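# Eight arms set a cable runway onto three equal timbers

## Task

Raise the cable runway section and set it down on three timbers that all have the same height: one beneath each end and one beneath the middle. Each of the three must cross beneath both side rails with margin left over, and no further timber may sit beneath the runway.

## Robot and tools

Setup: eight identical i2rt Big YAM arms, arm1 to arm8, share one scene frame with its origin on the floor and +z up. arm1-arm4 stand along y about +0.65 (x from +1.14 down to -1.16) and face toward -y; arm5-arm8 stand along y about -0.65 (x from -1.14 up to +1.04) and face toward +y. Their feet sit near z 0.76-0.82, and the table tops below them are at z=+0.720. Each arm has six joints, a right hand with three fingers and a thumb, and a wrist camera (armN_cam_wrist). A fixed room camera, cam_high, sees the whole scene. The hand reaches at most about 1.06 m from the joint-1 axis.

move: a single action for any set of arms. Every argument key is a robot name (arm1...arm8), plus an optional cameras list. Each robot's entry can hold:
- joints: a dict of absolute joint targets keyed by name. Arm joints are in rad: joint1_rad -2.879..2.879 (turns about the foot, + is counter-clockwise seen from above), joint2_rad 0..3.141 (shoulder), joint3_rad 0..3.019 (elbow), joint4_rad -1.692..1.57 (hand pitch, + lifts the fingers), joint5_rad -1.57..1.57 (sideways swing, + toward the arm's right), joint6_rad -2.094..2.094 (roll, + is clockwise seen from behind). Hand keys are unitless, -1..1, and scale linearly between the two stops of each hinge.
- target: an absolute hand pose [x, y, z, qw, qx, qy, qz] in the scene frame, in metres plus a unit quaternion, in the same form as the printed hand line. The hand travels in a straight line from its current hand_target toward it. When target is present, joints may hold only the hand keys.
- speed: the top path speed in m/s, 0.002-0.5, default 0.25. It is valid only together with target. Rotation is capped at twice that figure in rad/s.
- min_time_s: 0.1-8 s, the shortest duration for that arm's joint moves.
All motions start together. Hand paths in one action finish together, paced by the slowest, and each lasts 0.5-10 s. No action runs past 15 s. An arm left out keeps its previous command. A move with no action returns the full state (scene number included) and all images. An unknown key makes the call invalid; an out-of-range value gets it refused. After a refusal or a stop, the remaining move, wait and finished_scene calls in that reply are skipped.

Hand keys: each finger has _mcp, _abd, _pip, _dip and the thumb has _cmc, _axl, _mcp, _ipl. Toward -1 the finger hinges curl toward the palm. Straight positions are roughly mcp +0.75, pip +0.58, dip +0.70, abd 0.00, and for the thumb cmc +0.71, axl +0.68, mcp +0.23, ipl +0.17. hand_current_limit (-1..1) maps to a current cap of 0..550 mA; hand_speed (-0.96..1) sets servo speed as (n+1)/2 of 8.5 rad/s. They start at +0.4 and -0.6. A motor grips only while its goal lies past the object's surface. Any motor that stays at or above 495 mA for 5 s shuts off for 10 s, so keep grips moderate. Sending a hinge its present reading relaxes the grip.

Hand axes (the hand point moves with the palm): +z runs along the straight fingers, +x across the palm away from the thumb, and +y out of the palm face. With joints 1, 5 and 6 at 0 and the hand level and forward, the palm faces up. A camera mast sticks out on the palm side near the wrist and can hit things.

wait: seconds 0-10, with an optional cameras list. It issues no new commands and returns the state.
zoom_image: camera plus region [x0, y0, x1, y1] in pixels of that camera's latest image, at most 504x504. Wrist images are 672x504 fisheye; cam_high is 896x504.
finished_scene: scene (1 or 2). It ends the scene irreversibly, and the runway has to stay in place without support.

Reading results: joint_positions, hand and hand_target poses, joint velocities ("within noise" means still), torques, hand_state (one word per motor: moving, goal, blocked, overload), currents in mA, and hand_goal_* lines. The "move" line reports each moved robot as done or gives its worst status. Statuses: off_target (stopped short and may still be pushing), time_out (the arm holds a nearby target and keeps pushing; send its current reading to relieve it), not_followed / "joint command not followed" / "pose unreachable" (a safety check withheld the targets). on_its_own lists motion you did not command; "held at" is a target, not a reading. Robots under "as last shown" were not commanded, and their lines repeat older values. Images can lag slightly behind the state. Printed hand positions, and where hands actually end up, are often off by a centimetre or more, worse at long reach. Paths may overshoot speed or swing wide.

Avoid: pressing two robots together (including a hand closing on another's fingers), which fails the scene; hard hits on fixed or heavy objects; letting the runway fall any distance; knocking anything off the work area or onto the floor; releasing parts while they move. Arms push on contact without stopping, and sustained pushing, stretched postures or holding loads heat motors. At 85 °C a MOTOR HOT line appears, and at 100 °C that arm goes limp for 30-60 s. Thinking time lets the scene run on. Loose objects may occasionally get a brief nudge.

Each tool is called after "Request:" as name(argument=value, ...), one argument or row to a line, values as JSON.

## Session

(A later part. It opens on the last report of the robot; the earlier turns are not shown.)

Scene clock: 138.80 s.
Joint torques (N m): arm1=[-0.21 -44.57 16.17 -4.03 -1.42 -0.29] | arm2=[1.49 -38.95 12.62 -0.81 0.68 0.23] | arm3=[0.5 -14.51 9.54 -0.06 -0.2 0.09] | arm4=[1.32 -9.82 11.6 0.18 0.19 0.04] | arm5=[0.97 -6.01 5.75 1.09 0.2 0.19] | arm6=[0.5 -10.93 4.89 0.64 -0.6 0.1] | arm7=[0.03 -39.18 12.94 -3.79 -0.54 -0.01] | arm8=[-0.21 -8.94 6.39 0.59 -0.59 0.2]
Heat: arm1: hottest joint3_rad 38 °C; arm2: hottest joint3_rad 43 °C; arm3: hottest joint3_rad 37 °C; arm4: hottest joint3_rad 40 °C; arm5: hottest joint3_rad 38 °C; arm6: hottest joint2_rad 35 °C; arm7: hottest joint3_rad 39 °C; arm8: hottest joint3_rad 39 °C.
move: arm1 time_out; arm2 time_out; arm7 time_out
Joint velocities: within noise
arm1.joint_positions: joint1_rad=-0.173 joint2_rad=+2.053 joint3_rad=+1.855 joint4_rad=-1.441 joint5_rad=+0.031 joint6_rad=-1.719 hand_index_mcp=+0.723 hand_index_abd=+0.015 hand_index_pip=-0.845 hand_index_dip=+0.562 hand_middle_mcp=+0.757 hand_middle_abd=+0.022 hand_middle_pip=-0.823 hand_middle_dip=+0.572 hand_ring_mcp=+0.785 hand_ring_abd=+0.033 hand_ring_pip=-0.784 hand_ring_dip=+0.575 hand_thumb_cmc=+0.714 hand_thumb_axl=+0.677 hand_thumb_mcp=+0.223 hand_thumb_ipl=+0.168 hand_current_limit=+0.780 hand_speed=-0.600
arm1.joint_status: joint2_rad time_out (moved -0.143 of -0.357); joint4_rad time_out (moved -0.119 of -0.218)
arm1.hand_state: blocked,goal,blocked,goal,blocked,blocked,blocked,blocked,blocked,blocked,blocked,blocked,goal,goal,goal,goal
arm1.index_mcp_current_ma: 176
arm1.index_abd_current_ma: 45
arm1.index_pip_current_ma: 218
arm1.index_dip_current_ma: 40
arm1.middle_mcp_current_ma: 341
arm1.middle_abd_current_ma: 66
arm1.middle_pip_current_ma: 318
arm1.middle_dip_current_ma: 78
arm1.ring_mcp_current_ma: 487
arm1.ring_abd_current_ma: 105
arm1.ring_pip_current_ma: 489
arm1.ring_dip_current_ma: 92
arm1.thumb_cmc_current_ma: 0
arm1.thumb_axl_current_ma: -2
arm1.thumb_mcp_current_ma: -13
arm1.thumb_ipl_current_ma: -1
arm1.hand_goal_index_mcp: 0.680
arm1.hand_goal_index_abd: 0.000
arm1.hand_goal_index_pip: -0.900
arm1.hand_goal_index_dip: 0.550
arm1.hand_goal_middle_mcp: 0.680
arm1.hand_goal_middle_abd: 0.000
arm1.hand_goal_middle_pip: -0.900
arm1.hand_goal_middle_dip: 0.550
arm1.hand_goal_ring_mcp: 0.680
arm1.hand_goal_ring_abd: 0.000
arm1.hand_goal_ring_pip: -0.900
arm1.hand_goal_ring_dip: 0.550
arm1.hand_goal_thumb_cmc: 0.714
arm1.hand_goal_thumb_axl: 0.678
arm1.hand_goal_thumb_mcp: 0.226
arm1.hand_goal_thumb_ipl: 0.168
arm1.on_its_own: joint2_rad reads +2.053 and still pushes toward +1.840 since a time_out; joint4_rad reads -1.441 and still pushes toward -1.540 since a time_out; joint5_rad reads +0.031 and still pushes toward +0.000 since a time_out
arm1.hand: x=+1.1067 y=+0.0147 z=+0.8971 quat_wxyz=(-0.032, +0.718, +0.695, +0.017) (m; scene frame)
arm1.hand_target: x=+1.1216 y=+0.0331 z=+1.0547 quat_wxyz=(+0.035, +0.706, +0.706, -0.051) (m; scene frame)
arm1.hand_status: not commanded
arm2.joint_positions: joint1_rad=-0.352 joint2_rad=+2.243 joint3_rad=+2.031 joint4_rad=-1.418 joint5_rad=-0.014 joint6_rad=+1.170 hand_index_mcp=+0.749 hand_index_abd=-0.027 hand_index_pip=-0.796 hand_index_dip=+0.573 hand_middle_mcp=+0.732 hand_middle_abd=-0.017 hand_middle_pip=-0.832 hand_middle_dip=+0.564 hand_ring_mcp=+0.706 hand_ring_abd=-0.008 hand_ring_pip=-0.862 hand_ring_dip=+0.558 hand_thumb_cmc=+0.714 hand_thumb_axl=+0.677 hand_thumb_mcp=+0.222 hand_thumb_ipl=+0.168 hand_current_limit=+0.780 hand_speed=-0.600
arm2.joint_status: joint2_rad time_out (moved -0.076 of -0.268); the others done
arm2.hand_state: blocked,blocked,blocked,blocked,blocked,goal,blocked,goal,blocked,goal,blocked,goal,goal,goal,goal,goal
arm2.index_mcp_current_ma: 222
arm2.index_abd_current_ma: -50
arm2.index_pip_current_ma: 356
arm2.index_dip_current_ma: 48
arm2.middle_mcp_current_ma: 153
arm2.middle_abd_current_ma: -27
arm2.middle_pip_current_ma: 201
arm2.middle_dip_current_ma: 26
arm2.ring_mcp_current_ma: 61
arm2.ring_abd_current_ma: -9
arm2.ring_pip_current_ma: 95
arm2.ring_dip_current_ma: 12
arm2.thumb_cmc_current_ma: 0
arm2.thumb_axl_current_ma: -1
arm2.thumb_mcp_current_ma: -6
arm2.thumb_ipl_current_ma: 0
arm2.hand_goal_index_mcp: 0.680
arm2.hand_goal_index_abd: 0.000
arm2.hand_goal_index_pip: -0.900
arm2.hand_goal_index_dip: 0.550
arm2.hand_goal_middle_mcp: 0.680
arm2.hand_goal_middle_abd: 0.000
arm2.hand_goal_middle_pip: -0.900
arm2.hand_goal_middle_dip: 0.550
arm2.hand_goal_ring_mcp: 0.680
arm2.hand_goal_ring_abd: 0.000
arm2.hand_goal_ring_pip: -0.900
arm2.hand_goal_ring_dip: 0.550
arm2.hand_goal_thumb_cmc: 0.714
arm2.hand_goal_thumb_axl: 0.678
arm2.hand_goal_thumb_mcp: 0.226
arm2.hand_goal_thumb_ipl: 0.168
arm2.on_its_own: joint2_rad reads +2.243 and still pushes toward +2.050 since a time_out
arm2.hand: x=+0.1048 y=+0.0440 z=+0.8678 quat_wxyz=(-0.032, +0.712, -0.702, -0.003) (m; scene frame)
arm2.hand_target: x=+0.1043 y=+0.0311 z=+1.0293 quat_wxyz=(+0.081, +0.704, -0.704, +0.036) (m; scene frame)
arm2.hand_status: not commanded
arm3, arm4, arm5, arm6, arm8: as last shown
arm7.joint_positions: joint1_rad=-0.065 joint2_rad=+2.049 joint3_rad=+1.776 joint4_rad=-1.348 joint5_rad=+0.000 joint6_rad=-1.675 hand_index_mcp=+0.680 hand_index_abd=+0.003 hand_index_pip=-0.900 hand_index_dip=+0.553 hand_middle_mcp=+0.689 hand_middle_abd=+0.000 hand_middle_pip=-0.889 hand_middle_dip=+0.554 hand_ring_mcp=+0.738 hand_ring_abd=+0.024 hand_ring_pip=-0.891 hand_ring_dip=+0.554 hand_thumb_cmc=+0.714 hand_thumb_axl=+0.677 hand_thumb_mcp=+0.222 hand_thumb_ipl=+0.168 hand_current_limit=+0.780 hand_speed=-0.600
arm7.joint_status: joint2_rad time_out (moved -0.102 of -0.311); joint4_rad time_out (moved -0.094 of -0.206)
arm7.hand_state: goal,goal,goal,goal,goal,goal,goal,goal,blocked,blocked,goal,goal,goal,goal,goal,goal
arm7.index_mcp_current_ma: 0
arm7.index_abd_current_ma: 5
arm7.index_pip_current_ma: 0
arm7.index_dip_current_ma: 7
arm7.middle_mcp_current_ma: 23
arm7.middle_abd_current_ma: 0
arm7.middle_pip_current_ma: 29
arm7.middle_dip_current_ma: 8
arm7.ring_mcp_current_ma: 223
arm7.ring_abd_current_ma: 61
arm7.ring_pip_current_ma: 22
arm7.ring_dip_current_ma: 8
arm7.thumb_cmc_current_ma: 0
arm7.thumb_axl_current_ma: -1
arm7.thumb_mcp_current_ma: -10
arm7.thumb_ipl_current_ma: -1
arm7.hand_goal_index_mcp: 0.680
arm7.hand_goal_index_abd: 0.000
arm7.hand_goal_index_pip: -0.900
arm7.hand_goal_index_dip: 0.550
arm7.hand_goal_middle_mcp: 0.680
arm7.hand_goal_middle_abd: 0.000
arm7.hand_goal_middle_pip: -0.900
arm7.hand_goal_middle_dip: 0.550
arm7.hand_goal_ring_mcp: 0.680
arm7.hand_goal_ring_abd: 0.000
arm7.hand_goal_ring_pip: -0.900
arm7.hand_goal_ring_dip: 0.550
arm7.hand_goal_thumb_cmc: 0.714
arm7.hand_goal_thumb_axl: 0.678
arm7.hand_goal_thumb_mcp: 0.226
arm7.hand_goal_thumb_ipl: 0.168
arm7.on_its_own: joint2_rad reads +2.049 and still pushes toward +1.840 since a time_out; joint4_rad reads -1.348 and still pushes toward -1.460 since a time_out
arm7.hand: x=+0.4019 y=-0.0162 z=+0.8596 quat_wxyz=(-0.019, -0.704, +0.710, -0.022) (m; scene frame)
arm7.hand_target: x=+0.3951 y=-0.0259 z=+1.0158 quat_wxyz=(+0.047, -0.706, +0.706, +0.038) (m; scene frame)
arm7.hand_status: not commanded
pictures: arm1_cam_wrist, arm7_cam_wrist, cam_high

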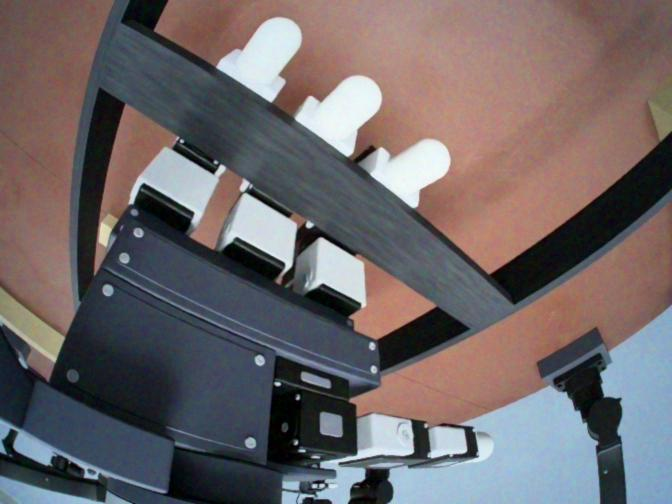

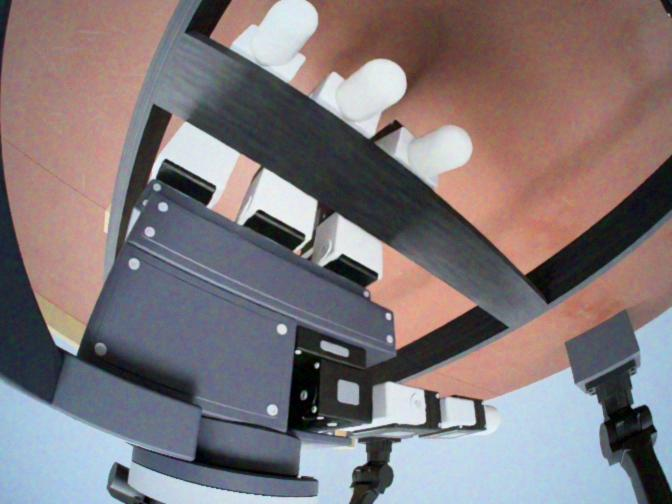

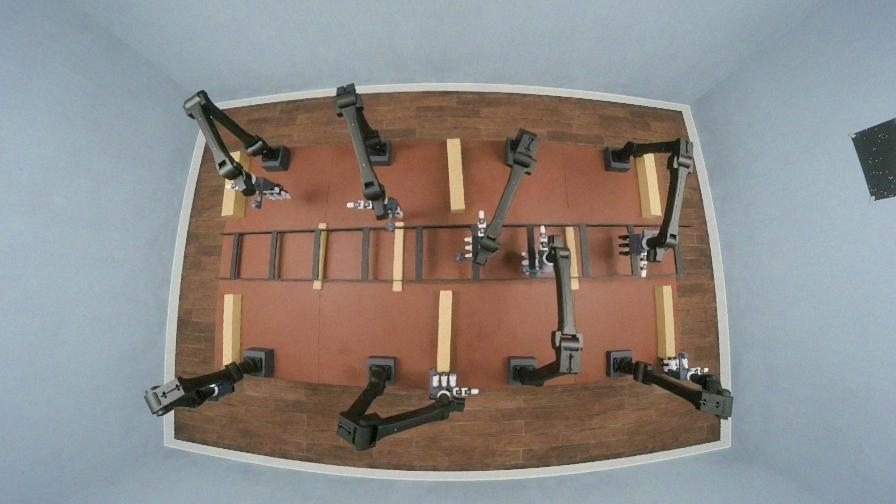

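Request:
move(
  arm1={"joints":{"joint2_rad":1.80,"joint3_rad":2.06,"joint4_rad":-1.62},"min_time_s":3},
  arm2={"joints":{"joint2_rad":2.02,"joint3_rad":2.18,"joint4_rad":-1.55},"min_time_s":3},
  arm7={"joints":{"joint2_rad":1.80,"joint3_rad":1.98,"joint4_rad":-1.54},"min_time_s":3},
  cameras=["cam_high","arm7_cam_wrist","arm1_cam_wrist"],
)

Request:
zoom_image(
  camera="cam_high",
  region=[430, 180, 710, 400],
)

Scene clock: 147.43 s.
Joint torques (N m): arm1=[0.26 -43.69 19.97 -3.19 -1.42 -0.18] | arm2=[1.85 -38.83 15.1 -1.85 0.63 0.29] | arm3=[2.14 -15.33 9.84 0.01 -0.06 0.16] | arm4=[1.32 -9.88 11.62 0.18 0.19 0.04] | arm5=[0.91 -5.83 5.76 1.07 0.2 0.18] | arm6=[0.5 -11.05 4.88 0.65 -0.6 0.1] | arm7=[0.03 -39.88 15.49 -3.29 -0.64 -0.01] | arm8=[-0.15 -8.94 6.39 0.64 -0.59 0.2]
Heat: arm1: hottest joint3_rad 40 °C; arm2: hottest joint3_rad 45 °C; arm3: hottest joint3_rad 37 °C; arm4: hottest joint3_rad 41 °C; arm5: hottest joint3_rad 38 °C; arm6: hottest joint2_rad 35 °C; arm7: hottest joint3_rad 43 °C; arm8: hottest joint3_rad 39 °C.
move: arm1 time_out; arm2 time_out; arm7 time_out
Joint velocities: within noise
arm1.joint_positions: joint1_rad=-0.181 joint2_rad=+2.010 joint3_rad=+1.916 joint4_rad=-1.544 joint5_rad=+0.031 joint6_rad=-1.730 hand_index_mcp=+0.721 hand_index_abd=+0.014 hand_index_pip=-0.847 hand_index_dip=+0.562 hand_middle_mcp=+0.757 hand_middle_abd=+0.022 hand_middle_pip=-0.823 hand_middle_dip=+0.572 hand_ring_mcp=+0.783 hand_ring_abd=+0.045 hand_ring_pip=-0.785 hand_ring_dip=+0.560 hand_thumb_cmc=+0.714 hand_thumb_axl=+0.677 hand_thumb_mcp=+0.223 hand_thumb_ipl=+0.168 hand_current_limit=+0.780 hand_speed=-0.600
arm1.joint_status: joint2_rad time_out (moved -0.043 of -0.253); joint3_rad time_out (moved +0.061 of +0.205); joint4_rad time_out (moved -0.104 of -0.179)
arm1.hand_state: blocked,goal,blocked,goal,blocked,blocked,blocked,blocked,blocked,blocked,blocked,goal,goal,goal,goal,goal
arm1.index_mcp_current_ma: 170
arm1.index_abd_current_ma: 41
arm1.index_pip_current_ma: 212
arm1.index_dip_current_ma: 40
arm1.middle_mcp_current_ma: 341
arm1.middle_abd_current_ma: 66
arm1.middle_pip_current_ma: 318
arm1.middle_dip_current_ma: 78
arm1.ring_mcp_current_ma: 477
arm1.ring_abd_current_ma: 151
arm1.ring_pip_current_ma: 489
arm1.ring_dip_current_ma: 32
arm1.thumb_cmc_current_ma: 0
arm1.thumb_axl_current_ma: -2
arm1.thumb_mcp_current_ma: -13
arm1.thumb_ipl_current_ma: -1
arm1.hand_goal_index_mcp: 0.680
arm1.hand_goal_index_abd: 0.000
arm1.hand_goal_index_pip: -0.900
arm1.hand_goal_index_dip: 0.550
arm1.hand_goal_middle_mcp: 0.680
arm1.hand_goal_middle_abd: 0.000
arm1.hand_goal_middle_pip: -0.900
arm1.hand_goal_middle_dip: 0.550
arm1.hand_goal_ring_mcp: 0.680
arm1.hand_goal_ring_abd: 0.000
arm1.hand_goal_ring_pip: -0.900
arm1.hand_goal_ring_dip: 0.550
arm1.hand_goal_thumb_cmc: 0.714
arm1.hand_goal_thumb_axl: 0.678
arm1.hand_goal_thumb_mcp: 0.226
arm1.hand_goal_thumb_ipl: 0.168
arm1.on_its_own: joint2_rad reads +2.010 and still pushes toward +1.800 since a time_out; joint3_rad reads +1.916 and still pushes toward +2.029 since a time_out; joint4_rad reads -1.544 and still pushes toward -1.620 since a time_out; joint5_rad reads +0.031 and still pushes toward +0.000 since a time_out
arm1.hand: x=+1.1039 y=+0.0234 z=+0.9463 quat_wxyz=(-0.031, +0.717, +0.696, +0.017) (m; scene frame)
arm1.hand_target: x=+1.1229 y=+0.0410 z=+1.1161 quat_wxyz=(+0.052, +0.704, +0.704, -0.075) (m; scene frame)
arm1.hand_status: not commanded
arm2.joint_positions: joint1_rad=-0.357 joint2_rad=+2.213 joint3_rad=+2.063 joint4_rad=-1.488 joint5_rad=-0.012 joint6_rad=+1.164 hand_index_mcp=+0.749 hand_index_abd=-0.028 hand_index_pip=-0.788 hand_index_dip=+0.575 hand_middle_mcp=+0.732 hand_middle_abd=-0.018 hand_middle_pip=-0.830 hand_middle_dip=+0.565 hand_ring_mcp=+0.706 hand_ring_abd=-0.008 hand_ring_pip=-0.862 hand_ring_dip=+0.558 hand_thumb_cmc=+0.714 hand_thumb_axl=+0.677 hand_thumb_mcp=+0.222 hand_thumb_ipl=+0.168 hand_current_limit=+0.780 hand_speed=-0.600
arm2.joint_status: joint2_rad time_out (moved -0.029 of -0.223); joint3_rad time_out (moved +0.031 of +0.149); joint4_rad time_out (moved -0.071 of -0.132)
arm2.hand_state: blocked,blocked,blocked,blocked,blocked,goal,blocked,goal,blocked,goal,blocked,goal,goal,goal,goal,goal
arm2.index_mcp_current_ma: 222
arm2.index_abd_current_ma: -53
arm2.index_pip_current_ma: 389
arm2.index_dip_current_ma: 55
arm2.middle_mcp_current_ma: 153
arm2.middle_abd_current_ma: -29
arm2.middle_pip_current_ma: 211
arm2.middle_dip_current_ma: 28
arm2.ring_mcp_current_ma: 61
arm2.ring_abd_current_ma: -9
arm2.ring_pip_current_ma: 95
arm2.ring_dip_current_ma: 12
arm2.thumb_cmc_current_ma: 0
arm2.thumb_axl_current_ma: -1
arm2.thumb_mcp_current_ma: -6
arm2.thumb_ipl_current_ma: 0
arm2.hand_goal_index_mcp: 0.680
arm2.hand_goal_index_abd: 0.000
arm2.hand_goal_index_pip: -0.900
arm2.hand_goal_index_dip: 0.550
arm2.hand_goal_middle_mcp: 0.680
arm2.hand_goal_middle_abd: 0.000
arm2.hand_goal_middle_pip: -0.900
arm2.hand_goal_middle_dip: 0.550
arm2.hand_goal_ring_mcp: 0.680
arm2.hand_goal_ring_abd: 0.000
arm2.hand_goal_ring_pip: -0.900
arm2.hand_goal_ring_dip: 0.550
arm2.hand_goal_thumb_cmc: 0.714
arm2.hand_goal_thumb_axl: 0.678
arm2.hand_goal_thumb_mcp: 0.226
arm2.hand_goal_thumb_ipl: 0.168
arm2.on_its_own: joint2_rad reads +2.213 and still pushes toward +2.020 since a time_out; joint3_rad reads +2.063 and still pushes toward +2.175 since a time_out; joint4_rad reads -1.488 and still pushes toward -1.550 since a time_out
arm2.hand: x=+0.1037 y=+0.0506 z=+0.8991 quat_wxyz=(-0.036, +0.712, -0.701, -0.006) (m; scene frame)
arm2.hand_target: x=+0.1092 y=+0.0446 z=+1.0716 quat_wxyz=(+0.079, +0.704, -0.705, +0.035) (m; scene frame)
arm2.hand_status: not commanded
arm3, arm4, arm5: as last shown
arm6.joint_positions: joint1_rad=-1.758 joint2_rad=+1.547 joint3_rad=+0.786 joint4_rad=-0.820 joint5_rad=+0.009 joint6_rad=-1.752 hand_index_mcp=-0.376 hand_index_abd=+0.003 hand_index_pip=-0.621 hand_index_dip=-0.507 hand_middle_mcp=-0.371 hand_middle_abd=+0.002 hand_middle_pip=-0.626 hand_middle_dip=-0.509 hand_ring_mcp=-0.378 hand_ring_abd=+0.003 hand_ring_pip=-0.620 hand_ring_dip=-0.507 hand_thumb_cmc=+0.715 hand_thumb_axl=+0.677 hand_thumb_mcp=+0.223 hand_thumb_ipl=+0.168 hand_current_limit=+0.400 hand_speed=-0.600
arm6.joint_status: not commanded
arm6.hand_state: blocked,goal,blocked,blocked,blocked,goal,blocked,blocked,blocked,goal,blocked,blocked,goal,goal,goal,goal
arm6.index_mcp_current_ma: 146
arm6.index_abd_current_ma: 4
arm6.index_pip_current_ma: 80
arm6.index_dip_current_ma: 63
arm6.middle_mcp_current_ma: 167
arm6.middle_abd_current_ma: 3
arm6.middle_pip_current_ma: 66
arm6.middle_dip_current_ma: 54
arm6.ring_mcp_current_ma: 139
arm6.ring_abd_current_ma: 3
arm6.ring_pip_current_ma: 86
arm6.ring_dip_current_ma: 61
arm6.thumb_cmc_current_ma: 1
arm6.thumb_axl_current_ma: -1
arm6.thumb_mcp_current_ma: -7
arm6.thumb_ipl_current_ma: 0
arm6.hand_goal_index_mcp: -0.420
arm6.hand_goal_index_abd: 0.000
arm6.hand_goal_index_pip: -0.650
arm6.hand_goal_index_dip: -0.530
arm6.hand_goal_middle_mcp: -0.420
arm6.hand_goal_middle_abd: 0.000
arm6.hand_goal_middle_pip: -0.650
arm6.hand_goal_middle_dip: -0.530
arm6.hand_goal_ring_mcp: -0.420
arm6.hand_goal_ring_abd: 0.000
arm6.hand_goal_ring_pip: -0.650
arm6.hand_goal_ring_dip: -0.530
arm6.hand_goal_thumb_cmc: 0.714
arm6.hand_goal_thumb_axl: 0.678
arm6.hand_goal_thumb_mcp: 0.226
arm6.hand_goal_thumb_ipl: 0.168
arm6.hand: x=-0.0051 y=-0.6328 z=+0.7728 quat_wxyz=(-0.005, +0.001, +1.000, -0.003) (m; scene frame)
arm6.hand_target: x=-0.0061 y=-0.6252 z=+0.7749 quat_wxyz=(+0.000, +0.000, +1.000, +0.000) (m; scene frame)
arm6.hand_status: not commanded
arm7.joint_positions: joint1_rad=-0.065 joint2_rad=+2.019 joint3_rad=+1.830 joint4_rad=-1.443 joint5_rad=+0.003 joint6_rad=-1.675 hand_index_mcp=+0.680 hand_index_abd=+0.003 hand_index_pip=-0.900 hand_index_dip=+0.553 hand_middle_mcp=+0.691 hand_middle_abd=+0.001 hand_middle_pip=-0.888 hand_middle_dip=+0.554 hand_ring_mcp=+0.742 hand_ring_abd=+0.033 hand_ring_pip=-0.888 hand_ring_dip=+0.554 hand_thumb_cmc=+0.714 hand_thumb_axl=+0.677 hand_thumb_mcp=+0.222 hand_thumb_ipl=+0.168 hand_current_limit=+0.780 hand_speed=-0.600
arm7.joint_status: joint2_rad time_out (moved -0.030 of -0.249); joint3_rad time_out (moved +0.054 of +0.204); joint4_rad time_out (moved -0.095 of -0.192)
arm7.hand_state: goal,goal,goal,goal,goal,goal,goal,goal,blocked,blocked,goal,goal,goal,goal,goal,goal
arm7.index_mcp_current_ma: 0
arm7.index_abd_current_ma: 5
arm7.index_pip_current_ma: 0
arm7.index_dip_current_ma: 7
arm7.middle_mcp_current_ma: 30
arm7.middle_abd_current_ma: 1
arm7.middle_pip_current_ma: 32
arm7.middle_dip_current_ma: 8
arm7.ring_mcp_current_ma: 237
arm7.ring_abd_current_ma: 88
arm7.ring_pip_current_ma: 32
arm7.ring_dip_current_ma: 8
arm7.thumb_cmc_current_ma: 0
arm7.thumb_axl_current_ma: -1
arm7.thumb_mcp_current_ma: -10
arm7.thumb_ipl_current_ma: -1
arm7.hand_goal_index_mcp: 0.680
arm7.hand_goal_index_abd: 0.000
arm7.hand_goal_index_pip: -0.900
arm7.hand_goal_index_dip: 0.550
arm7.hand_goal_middle_mcp: 0.680
arm7.hand_goal_middle_abd: 0.000
arm7.hand_goal_middle_pip: -0.900
arm7.hand_goal_middle_dip: 0.550
arm7.hand_goal_ring_mcp: 0.680
arm7.hand_goal_ring_abd: 0.000
arm7.hand_goal_ring_pip: -0.900
arm7.hand_goal_ring_dip: 0.550
arm7.hand_goal_thumb_cmc: 0.714
arm7.hand_goal_thumb_axl: 0.678
arm7.hand_goal_thumb_mcp: 0.226
arm7.hand_goal_thumb_ipl: 0.168
arm7.on_its_own: joint2_rad reads +2.019 and still pushes toward +1.800 since a time_out; joint3_rad reads +1.830 and still pushes toward +1.942 since a time_out; joint4_rad reads -1.443 and still pushes toward -1.540 since a time_out
arm7.hand: x=+0.4015 y=-0.0207 z=+0.8975 quat_wxyz=(-0.022, -0.704, +0.710, -0.027) (m; scene frame)
arm7.hand_target: x=+0.3939 y=-0.0321 z=+1.0725 quat_wxyz=(+0.065, -0.705, +0.704, +0.052) (m; scene frame)
arm7.hand_status: not commanded
arm8.joint_positions: joint1_rad=-1.748 joint2_rad=+1.509 joint3_rad=+0.782 joint4_rad=-0.854 joint5_rad=+0.001 joint6_rad=-1.760 hand_index_mcp=-0.375 hand_index_abd=+0.002 hand_index_pip=-0.622 hand_index_dip=-0.507 hand_middle_mcp=-0.376 hand_middle_abd=+0.001 hand_middle_pip=-0.621 hand_middle_dip=-0.508 hand_ring_mcp=-0.376 hand_ring_abd=-0.001 hand_ring_pip=-0.620 hand_ring_dip=-0.510 hand_thumb_cmc=+0.714 hand_thumb_axl=+0.677 hand_thumb_mcp=+0.222 hand_thumb_ipl=+0.168 hand_current_limit=+0.400 hand_speed=-0.600
arm8.joint_status: not commanded
arm8.hand_state: blocked,goal,blocked,blocked,blocked,goal,blocked,blocked,blocked,goal,blocked,blocked,goal,goal,goal,goal
arm8.index_mcp_current_ma: 155
arm8.index_abd_current_ma: 3
arm8.index_pip_current_ma: 80
arm8.index_dip_current_ma: 64
arm8.middle_mcp_current_ma: 153
arm8.middle_abd_current_ma: 2
arm8.middle_pip_current_ma: 84
arm8.middle_dip_current_ma: 61
arm8.ring_mcp_current_ma: 151
arm8.ring_abd_current_ma: -2
arm8.ring_pip_current_ma: 87
arm8.ring_dip_current_ma: 55
arm8.thumb_cmc_current_ma: 0
arm8.thumb_axl_current_ma: -1
arm8.thumb_mcp_current_ma: -10
arm8.thumb_ipl_current_ma: 0
arm8.hand_goal_index_mcp: -0.420
arm8.hand_goal_index_abd: 0.000
arm8.hand_goal_index_pip: -0.650
arm8.hand_goal_index_dip: -0.530
arm8.hand_goal_middle_mcp: -0.420
arm8.hand_goal_middle_abd: 0.000
arm8.hand_goal_middle_pip: -0.650
arm8.hand_goal_middle_dip: -0.530
arm8.hand_goal_ring_mcp: -0.420
arm8.hand_goal_ring_abd: 0.000
arm8.hand_goal_ring_pip: -0.650
arm8.hand_goal_ring_dip: -0.530
arm8.hand_goal_thumb_cmc: 0.714
arm8.hand_goal_thumb_axl: 0.678
arm8.hand_goal_thumb_mcp: 0.226
arm8.hand_goal_thumb_ipl: 0.168
arm8.hand: x=+1.4055 y=-0.6309 z=+0.7717 quat_wxyz=(-0.008, -0.002, +1.000, -0.002) (m; scene frame)
arm8.hand_target: x=+1.4059 y=-0.6250 z=+0.7750 quat_wxyz=(+0.000, +0.000, +1.000, +0.000) (m; scene frame)
arm8.hand_status: not commanded
pictures: arm1_cam_wrist, arm7_cam_wrist, cam_high

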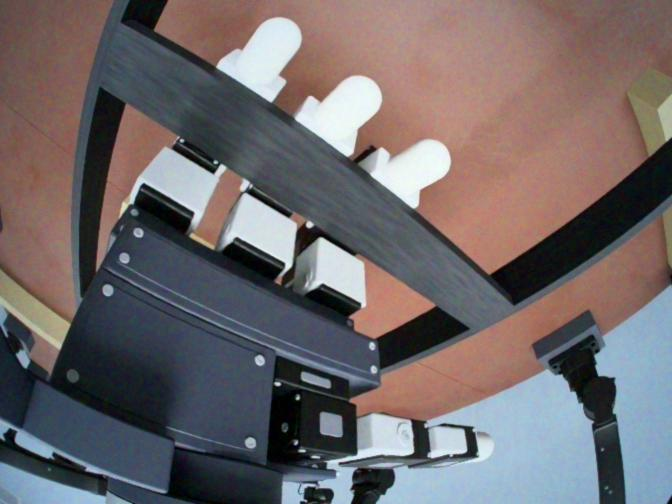

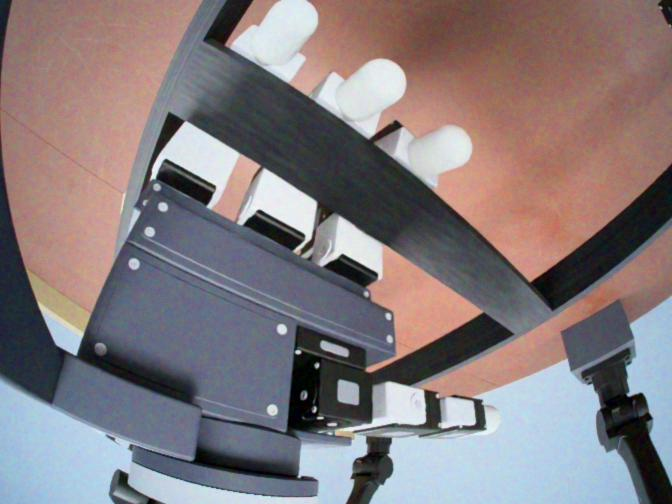

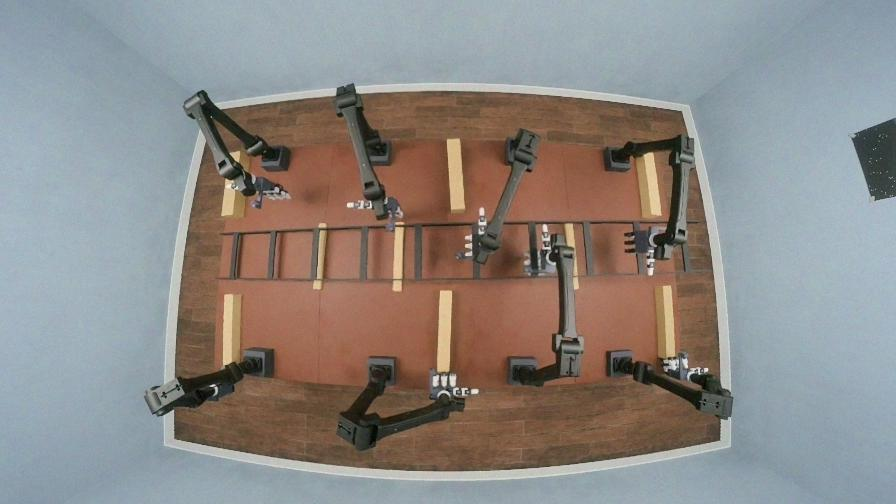

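Scaled by 1.800 from the camera's 896x504 image, which has a finer 1280x720 frame.

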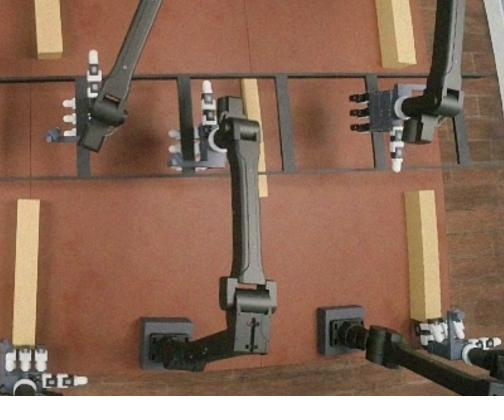

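Request:
move(
  arm6={"target":[0.012,-0.24,0.775,0,0,1,0],"speed":0.12},
  arm8={"target":[1.432,-0.24,0.775,0,0,1,0],"speed":0.12},
  cameras=["cam_high"],
)

Request:
zoom_image(
  camera="cam_high",
  region=[430, 180, 710, 400],
)

Scene clock: 153.53 s.
Joint torques (N m): arm1=[0.21 -43.75 19.95 -3.21 -1.43 -0.19] | arm2=[1.85 -38.77 15.09 -1.85 0.63 0.29] | arm3=[1.79 -14.86 9.62 0.21 -0.07 0.17] | arm4=[1.26 -9.88 11.6 0.18 0.2 0.04] | arm5=[0.67 -6.07 5.82 1.14 0.2 0.18] | arm6=[0.56 -12.22 9.44 0.55 -0.4 0.15] | arm7=[0.03 -39.94 15.47 -3.29 -0.64 -0.01] | arm8=[0.03 -11.16 12.72 0.36 -0.3 0.21]
Heat: arm1: hottest joint3_rad 41 °C; arm2: hottest joint3_rad 45 °C; arm3: hottest joint3_rad 37 °C; arm4: hottest joint3_rad 41 °C; arm5: hottest joint3_rad 37 °C; arm6: hottest joint2_rad 35 °C; arm7: hottest joint3_rad 46 °C; arm8: hottest joint3_rad 39 °C.
move: arm6 off_target; arm8 off_target
Joint velocities: within noise
arm1, arm2, arm3, arm4, arm5, arm7: as last shown
arm1.on_its_own: joint2_rad reads +2.010 and still pushes toward +1.800 since a time_out; joint3_rad reads +1.916 and still pushes toward +2.029 since a time_out; joint4_rad reads -1.544 and still pushes toward -1.620 since a time_out; joint5_rad reads +0.031 and still pushes toward +0.000 since a time_out
arm2.on_its_own: joint2_rad reads +2.213 and still pushes toward +2.020 since a time_out; joint3_rad reads +2.063 and still pushes toward +2.175 since a time_out; joint4_rad reads -1.488 and still pushes toward -1.550 since a time_out
arm6.joint_positions: joint1_rad=-0.863 joint2_rad=+1.797 joint3_rad=+1.140 joint4_rad=-0.923 joint5_rad=+0.005 joint6_rad=-0.860 hand_index_mcp=-0.376 hand_index_abd=+0.003 hand_index_pip=-0.621 hand_index_dip=-0.507 hand_middle_mcp=-0.371 hand_middle_abd=+0.001 hand_middle_pip=-0.625 hand_middle_dip=-0.509 hand_ring_mcp=-0.378 hand_ring_abd=+0.003 hand_ring_pip=-0.620 hand_ring_dip=-0.507 hand_thumb_cmc=+0.715 hand_thumb_axl=+0.677 hand_thumb_mcp=+0.223 hand_thumb_ipl=+0.168 hand_current_limit=+0.400 hand_speed=-0.600
arm6.joint_status: not commanded
arm6.hand_state: blocked,goal,blocked,blocked,blocked,goal,blocked,blocked,blocked,goal,blocked,blocked,goal,goal,goal,goal
arm6.index_mcp_current_ma: 146
arm6.index_abd_current_ma: 4
arm6.index_pip_current_ma: 80
arm6.index_dip_current_ma: 63
arm6.middle_mcp_current_ma: 167
arm6.middle_abd_current_ma: 1
arm6.middle_pip_current_ma: 66
arm6.middle_dip_current_ma: 54
arm6.ring_mcp_current_ma: 139
arm6.ring_abd_current_ma: 3
arm6.ring_pip_current_ma: 86
arm6.ring_dip_current_ma: 61
arm6.thumb_cmc_current_ma: 1
arm6.thumb_axl_current_ma: -1
arm6.thumb_mcp_current_ma: -7
arm6.thumb_ipl_current_ma: 0
arm6.hand_goal_index_mcp: -0.420
arm6.hand_goal_index_abd: 0.000
arm6.hand_goal_index_pip: -0.650
arm6.hand_goal_index_dip: -0.530
arm6.hand_goal_middle_mcp: -0.420
arm6.hand_goal_middle_abd: 0.000
arm6.hand_goal_middle_pip: -0.650
arm6.hand_goal_middle_dip: -0.530
arm6.hand_goal_ring_mcp: -0.420
arm6.hand_goal_ring_abd: 0.000
arm6.hand_goal_ring_pip: -0.650
arm6.hand_goal_ring_dip: -0.530
arm6.hand_goal_thumb_cmc: 0.714
arm6.hand_goal_thumb_axl: 0.678
arm6.hand_goal_thumb_mcp: 0.226
arm6.hand_goal_thumb_ipl: 0.168
arm6.hand: x=+0.0058 y=-0.2583 z=+0.7770 quat_wxyz=(+0.000, -0.001, +1.000, -0.004) (m; scene frame)
arm6.hand_target: x=+0.0113 y=-0.2405 z=+0.7753 quat_wxyz=(+0.000, +0.000, +1.000, +0.000) (m; scene frame)
arm6.hand_status: off_target (0.019 m and 0.5 deg from the pose sent, 0.393 m and 0.7 deg at the start)
arm7.on_its_own: joint2_rad reads +2.019 and still pushes toward +1.800 since a time_out; joint3_rad reads +1.830 and still pushes toward +1.942 since a time_out; joint4_rad reads -1.443 and still pushes toward -1.540 since a time_out
arm8.joint_positions: joint1_rad=-0.853 joint2_rad=+1.795 joint3_rad=+1.138 joint4_rad=-0.952 joint5_rad=+0.002 joint6_rad=-0.866 hand_index_mcp=-0.375 hand_index_abd=+0.002 hand_index_pip=-0.622 hand_index_dip=-0.507 hand_middle_mcp=-0.380 hand_middle_abd=+0.002 hand_middle_pip=-0.618 hand_middle_dip=-0.512 hand_ring_mcp=-0.380 hand_ring_abd=-0.001 hand_ring_pip=-0.618 hand_ring_dip=-0.512 hand_thumb_cmc=+0.714 hand_thumb_axl=+0.677 hand_thumb_mcp=+0.222 hand_thumb_ipl=+0.168 hand_current_limit=+0.400 hand_speed=-0.600
arm8.joint_status: not commanded
arm8.hand_state: blocked,goal,blocked,blocked,blocked,goal,blocked,goal,blocked,goal,blocked,goal,goal,goal,goal,goal
arm8.index_mcp_current_ma: 155
arm8.index_abd_current_ma: 3
arm8.index_pip_current_ma: 80
arm8.index_dip_current_ma: 64
arm8.middle_mcp_current_ma: 134
arm8.middle_abd_current_ma: 2
arm8.middle_pip_current_ma: 98
arm8.middle_dip_current_ma: 48
arm8.ring_mcp_current_ma: 137
arm8.ring_abd_current_ma: -1
arm8.ring_pip_current_ma: 96
arm8.ring_dip_current_ma: 47
arm8.thumb_cmc_current_ma: 0
arm8.thumb_axl_current_ma: -1
arm8.thumb_mcp_current_ma: -10
arm8.thumb_ipl_current_ma: 0
arm8.hand_goal_index_mcp: -0.420
arm8.hand_goal_index_abd: 0.000
arm8.hand_goal_index_pip: -0.650
arm8.hand_goal_index_dip: -0.530
arm8.hand_goal_middle_mcp: -0.420
arm8.hand_goal_middle_abd: 0.000
arm8.hand_goal_middle_pip: -0.650
arm8.hand_goal_middle_dip: -0.530
arm8.hand_goal_ring_mcp: -0.420
arm8.hand_goal_ring_abd: 0.000
arm8.hand_goal_ring_pip: -0.650
arm8.hand_goal_ring_dip: -0.530
arm8.hand_goal_thumb_cmc: 0.714
arm8.hand_goal_thumb_axl: 0.678
arm8.hand_goal_thumb_mcp: 0.226
arm8.hand_goal_thumb_ipl: 0.168
arm8.hand: x=+1.4159 y=-0.2634 z=+0.7602 quat_wxyz=(-0.016, -0.003, +1.000, -0.015) (m; scene frame)
arm8.hand_target: x=+1.4308 y=-0.2408 z=+0.7759 quat_wxyz=(+0.000, +0.000, +1.000, +0.001) (m; scene frame)
arm8.hand_status: off_target (0.032 m and 2.6 deg from the pose sent, 0.392 m and 0.9 deg at the start)
pictures: cam_high

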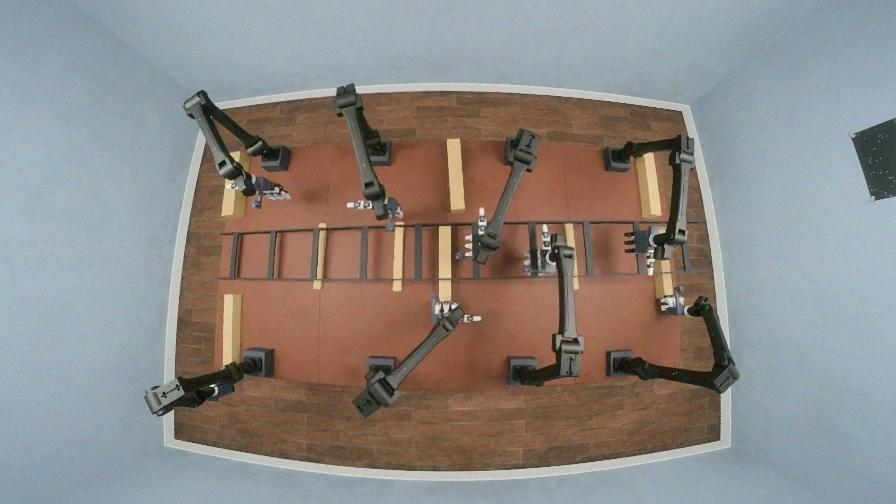

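Scaled by 1.800 from the camera's 896x504 image, which has a finer 1280x720 frame.

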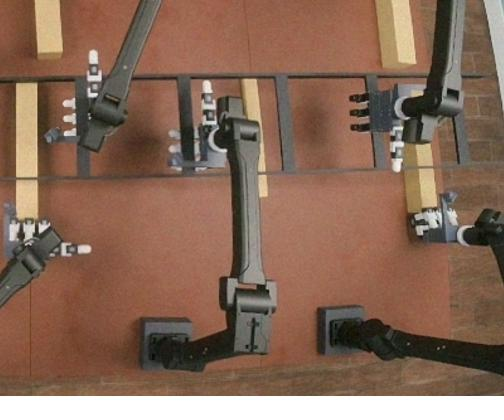

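Request:
move(
  arm6={"target":[0.014,-0.213,0.775,0,0,1,0],"speed":0.08},
  arm8={"target":[1.434,-0.208,0.78,0,0,1,0],"speed":0.08},
  cameras=["cam_high"],
)

Request:
zoom_image(
  camera="cam_high",
  region=[580, 180, 710, 320],
)

Request:
zoom_image(
  camera="cam_high",
  region=[390, 200, 510, 320],
)

Scene clock: 155.80 s.
Joint torques (N m): arm1=[0.21 -43.63 19.95 -3.21 -1.42 -0.18] | arm2=[1.79 -38.83 15.1 -1.85 0.63 0.29] | arm3=[2.49 -14.56 9.7 0.02 -0.06 0.11] | arm4=[1.32 -9.82 11.62 0.17 0.19 0.04] | arm5=[0.97 -5.77 5.72 1.09 0.2 0.18] | arm6=[0.85 -12.69 9.74 0.59 -0.38 0.15] | arm7=[0.03 -39.82 15.47 -3.28 -0.64 -0.01] | arm8=[0.03 -12.16 13.5 0.34 -0.3 0.2]
Heat: arm1: hottest joint3_rad 41 °C; arm2: hottest joint3_rad 45 °C; arm3: hottest joint3_rad 37 °C; arm4: hottest joint3_rad 41 °C; arm5: hottest joint3_rad 37 °C; arm6: hottest joint2_rad 35 °C; arm7: hottest joint3_rad 48 °C; arm8: hottest joint3_rad 39 °C.
move: arm6 off_target; arm8 off_target
Joint velocities: within noise
arm1, arm2, arm3, arm4, arm5, arm7: as last shown
arm1.on_its_own: joint2_rad reads +2.010 and still pushes toward +1.800 since a time_out; joint3_rad reads +1.916 and still pushes toward +2.029 since a time_out; joint4_rad reads -1.544 and still pushes toward -1.620 since a time_out; joint5_rad reads +0.031 and still pushes toward +0.000 since a time_out
arm2.on_its_own: joint2_rad reads +2.213 and still pushes toward +2.020 since a time_out; joint3_rad reads +2.063 and still pushes toward +2.175 since a time_out; joint4_rad reads -1.488 and still pushes toward -1.550 since a time_out
arm6.joint_positions: joint1_rad=-0.830 joint2_rad=+1.837 joint3_rad=+1.202 joint4_rad=-0.948 joint5_rad=+0.005 joint6_rad=-0.825 hand_index_mcp=-0.376 hand_index_abd=+0.003 hand_index_pip=-0.621 hand_index_dip=-0.507 hand_middle_mcp=-0.371 hand_middle_abd=+0.001 hand_middle_pip=-0.625 hand_middle_dip=-0.509 hand_ring_mcp=-0.379 hand_ring_abd=+0.003 hand_ring_pip=-0.619 hand_ring_dip=-0.508 hand_thumb_cmc=+0.715 hand_thumb_axl=+0.677 hand_thumb_mcp=+0.223 hand_thumb_ipl=+0.168 hand_current_limit=+0.400 hand_speed=-0.600
arm6.joint_status: not commanded
arm6.hand_state: blocked,goal,blocked,blocked,blocked,goal,blocked,blocked,blocked,goal,blocked,blocked,goal,goal,goal,goal
arm6.index_mcp_current_ma: 146
arm6.index_abd_current_ma: 4
arm6.index_pip_current_ma: 80
arm6.index_dip_current_ma: 63
arm6.middle_mcp_current_ma: 167
arm6.middle_abd_current_ma: 1
arm6.middle_pip_current_ma: 66
arm6.middle_dip_current_ma: 54
arm6.ring_mcp_current_ma: 136
arm6.ring_abd_current_ma: 3
arm6.ring_pip_current_ma: 88
arm6.ring_dip_current_ma: 59
arm6.thumb_cmc_current_ma: 1
arm6.thumb_axl_current_ma: -1
arm6.thumb_mcp_current_ma: -7
arm6.thumb_ipl_current_ma: 0
arm6.hand_goal_index_mcp: -0.420
arm6.hand_goal_index_abd: 0.000
arm6.hand_goal_index_pip: -0.650
arm6.hand_goal_index_dip: -0.530
arm6.hand_goal_middle_mcp: -0.420
arm6.hand_goal_middle_abd: 0.000
arm6.hand_goal_middle_pip: -0.650
arm6.hand_goal_middle_dip: -0.530
arm6.hand_goal_ring_mcp: -0.420
arm6.hand_goal_ring_abd: 0.000
arm6.hand_goal_ring_pip: -0.650
arm6.hand_goal_ring_dip: -0.530
arm6.hand_goal_thumb_cmc: 0.714
arm6.hand_goal_thumb_axl: 0.678
arm6.hand_goal_thumb_mcp: 0.226
arm6.hand_goal_thumb_ipl: 0.168
arm6.hand: x=+0.0089 y=-0.2342 z=+0.7773 quat_wxyz=(-0.001, +0.001, +1.000, -0.005) (m; scene frame)
arm6.hand_target: x=+0.0131 y=-0.2138 z=+0.7752 quat_wxyz=(+0.000, +0.000, +1.000, +0.000) (m; scene frame)
arm6.hand_status: off_target (0.022 m and 0.6 deg from the pose sent, 0.046 m and 0.5 deg at the start)
arm7.on_its_own: joint2_rad reads +2.019 and still pushes toward +1.800 since a time_out; joint3_rad reads +1.830 and still pushes toward +1.942 since a time_out; joint4_rad reads -1.443 and still pushes toward -1.540 since a time_out
arm8.joint_positions: joint1_rad=-0.810 joint2_rad=+1.841 joint3_rad=+1.210 joint4_rad=-0.989 joint5_rad=+0.002 joint6_rad=-0.821 hand_index_mcp=-0.375 hand_index_abd=+0.002 hand_index_pip=-0.622 hand_index_dip=-0.507 hand_middle_mcp=-0.380 hand_middle_abd=+0.002 hand_middle_pip=-0.618 hand_middle_dip=-0.512 hand_ring_mcp=-0.380 hand_ring_abd=+0.000 hand_ring_pip=-0.618 hand_ring_dip=-0.512 hand_thumb_cmc=+0.714 hand_thumb_axl=+0.677 hand_thumb_mcp=+0.222 hand_thumb_ipl=+0.168 hand_current_limit=+0.400 hand_speed=-0.600
arm8.joint_status: not commanded
arm8.hand_state: blocked,goal,blocked,blocked,blocked,goal,blocked,goal,blocked,goal,blocked,goal,goal,goal,goal,goal
arm8.index_mcp_current_ma: 155
arm8.index_abd_current_ma: 3
arm8.index_pip_current_ma: 80
arm8.index_dip_current_ma: 64
arm8.middle_mcp_current_ma: 134
arm8.middle_abd_current_ma: 2
arm8.middle_pip_current_ma: 98
arm8.middle_dip_current_ma: 48
arm8.ring_mcp_current_ma: 138
arm8.ring_abd_current_ma: 0
arm8.ring_pip_current_ma: 96
arm8.ring_dip_current_ma: 47
arm8.thumb_cmc_current_ma: 0
arm8.thumb_axl_current_ma: -1
arm8.thumb_mcp_current_ma: -10
arm8.thumb_ipl_current_ma: 0
arm8.hand_goal_index_mcp: -0.420
arm8.hand_goal_index_abd: 0.000
arm8.hand_goal_index_pip: -0.650
arm8.hand_goal_index_dip: -0.530
arm8.hand_goal_middle_mcp: -0.420
arm8.hand_goal_middle_abd: 0.000
arm8.hand_goal_middle_pip: -0.650
arm8.hand_goal_middle_dip: -0.530
arm8.hand_goal_ring_mcp: -0.420
arm8.hand_goal_ring_abd: 0.000
arm8.hand_goal_ring_pip: -0.650
arm8.hand_goal_ring_dip: -0.530
arm8.hand_goal_thumb_cmc: 0.714
arm8.hand_goal_thumb_axl: 0.678
arm8.hand_goal_thumb_mcp: 0.226
arm8.hand_goal_thumb_ipl: 0.168
arm8.hand: x=+1.4169 y=-0.2355 z=+0.7598 quat_wxyz=(-0.020, -0.001, +1.000, -0.020) (m; scene frame)
arm8.hand_target: x=+1.4325 y=-0.2093 z=+0.7811 quat_wxyz=(+0.000, +0.000, +1.000, +0.001) (m; scene frame)
arm8.hand_status: off_target (0.038 m and 3.2 deg from the pose sent, 0.062 m and 2.6 deg at the start)
pictures: cam_high

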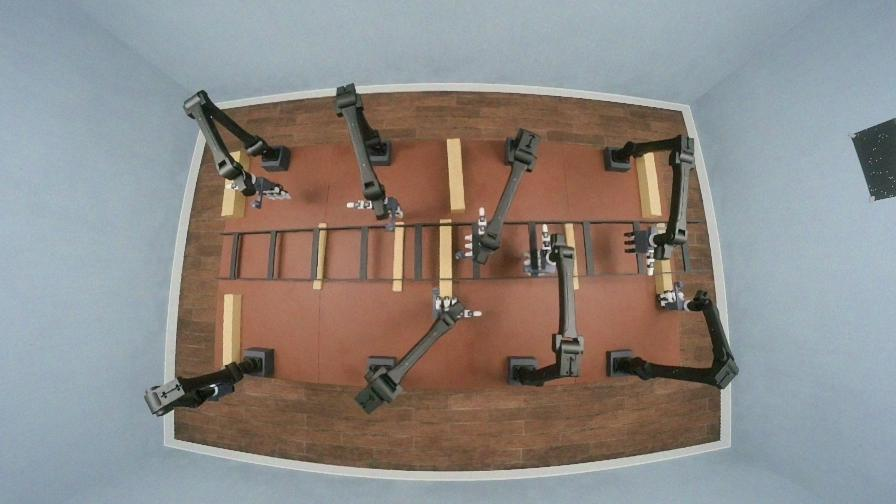

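Scaled by 3.600 from the camera's 896x504 image, which has a finer 1280x720 frame.

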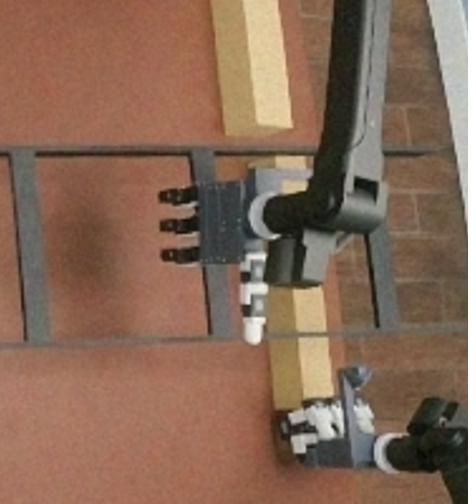

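Scaled by 4.200 from the camera's 896x504 image, which has a finer 1280x720 frame.

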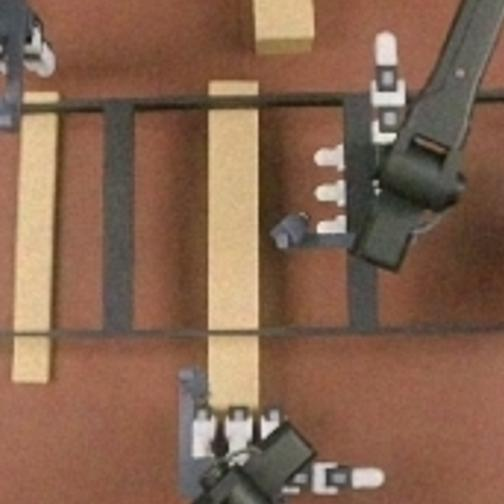

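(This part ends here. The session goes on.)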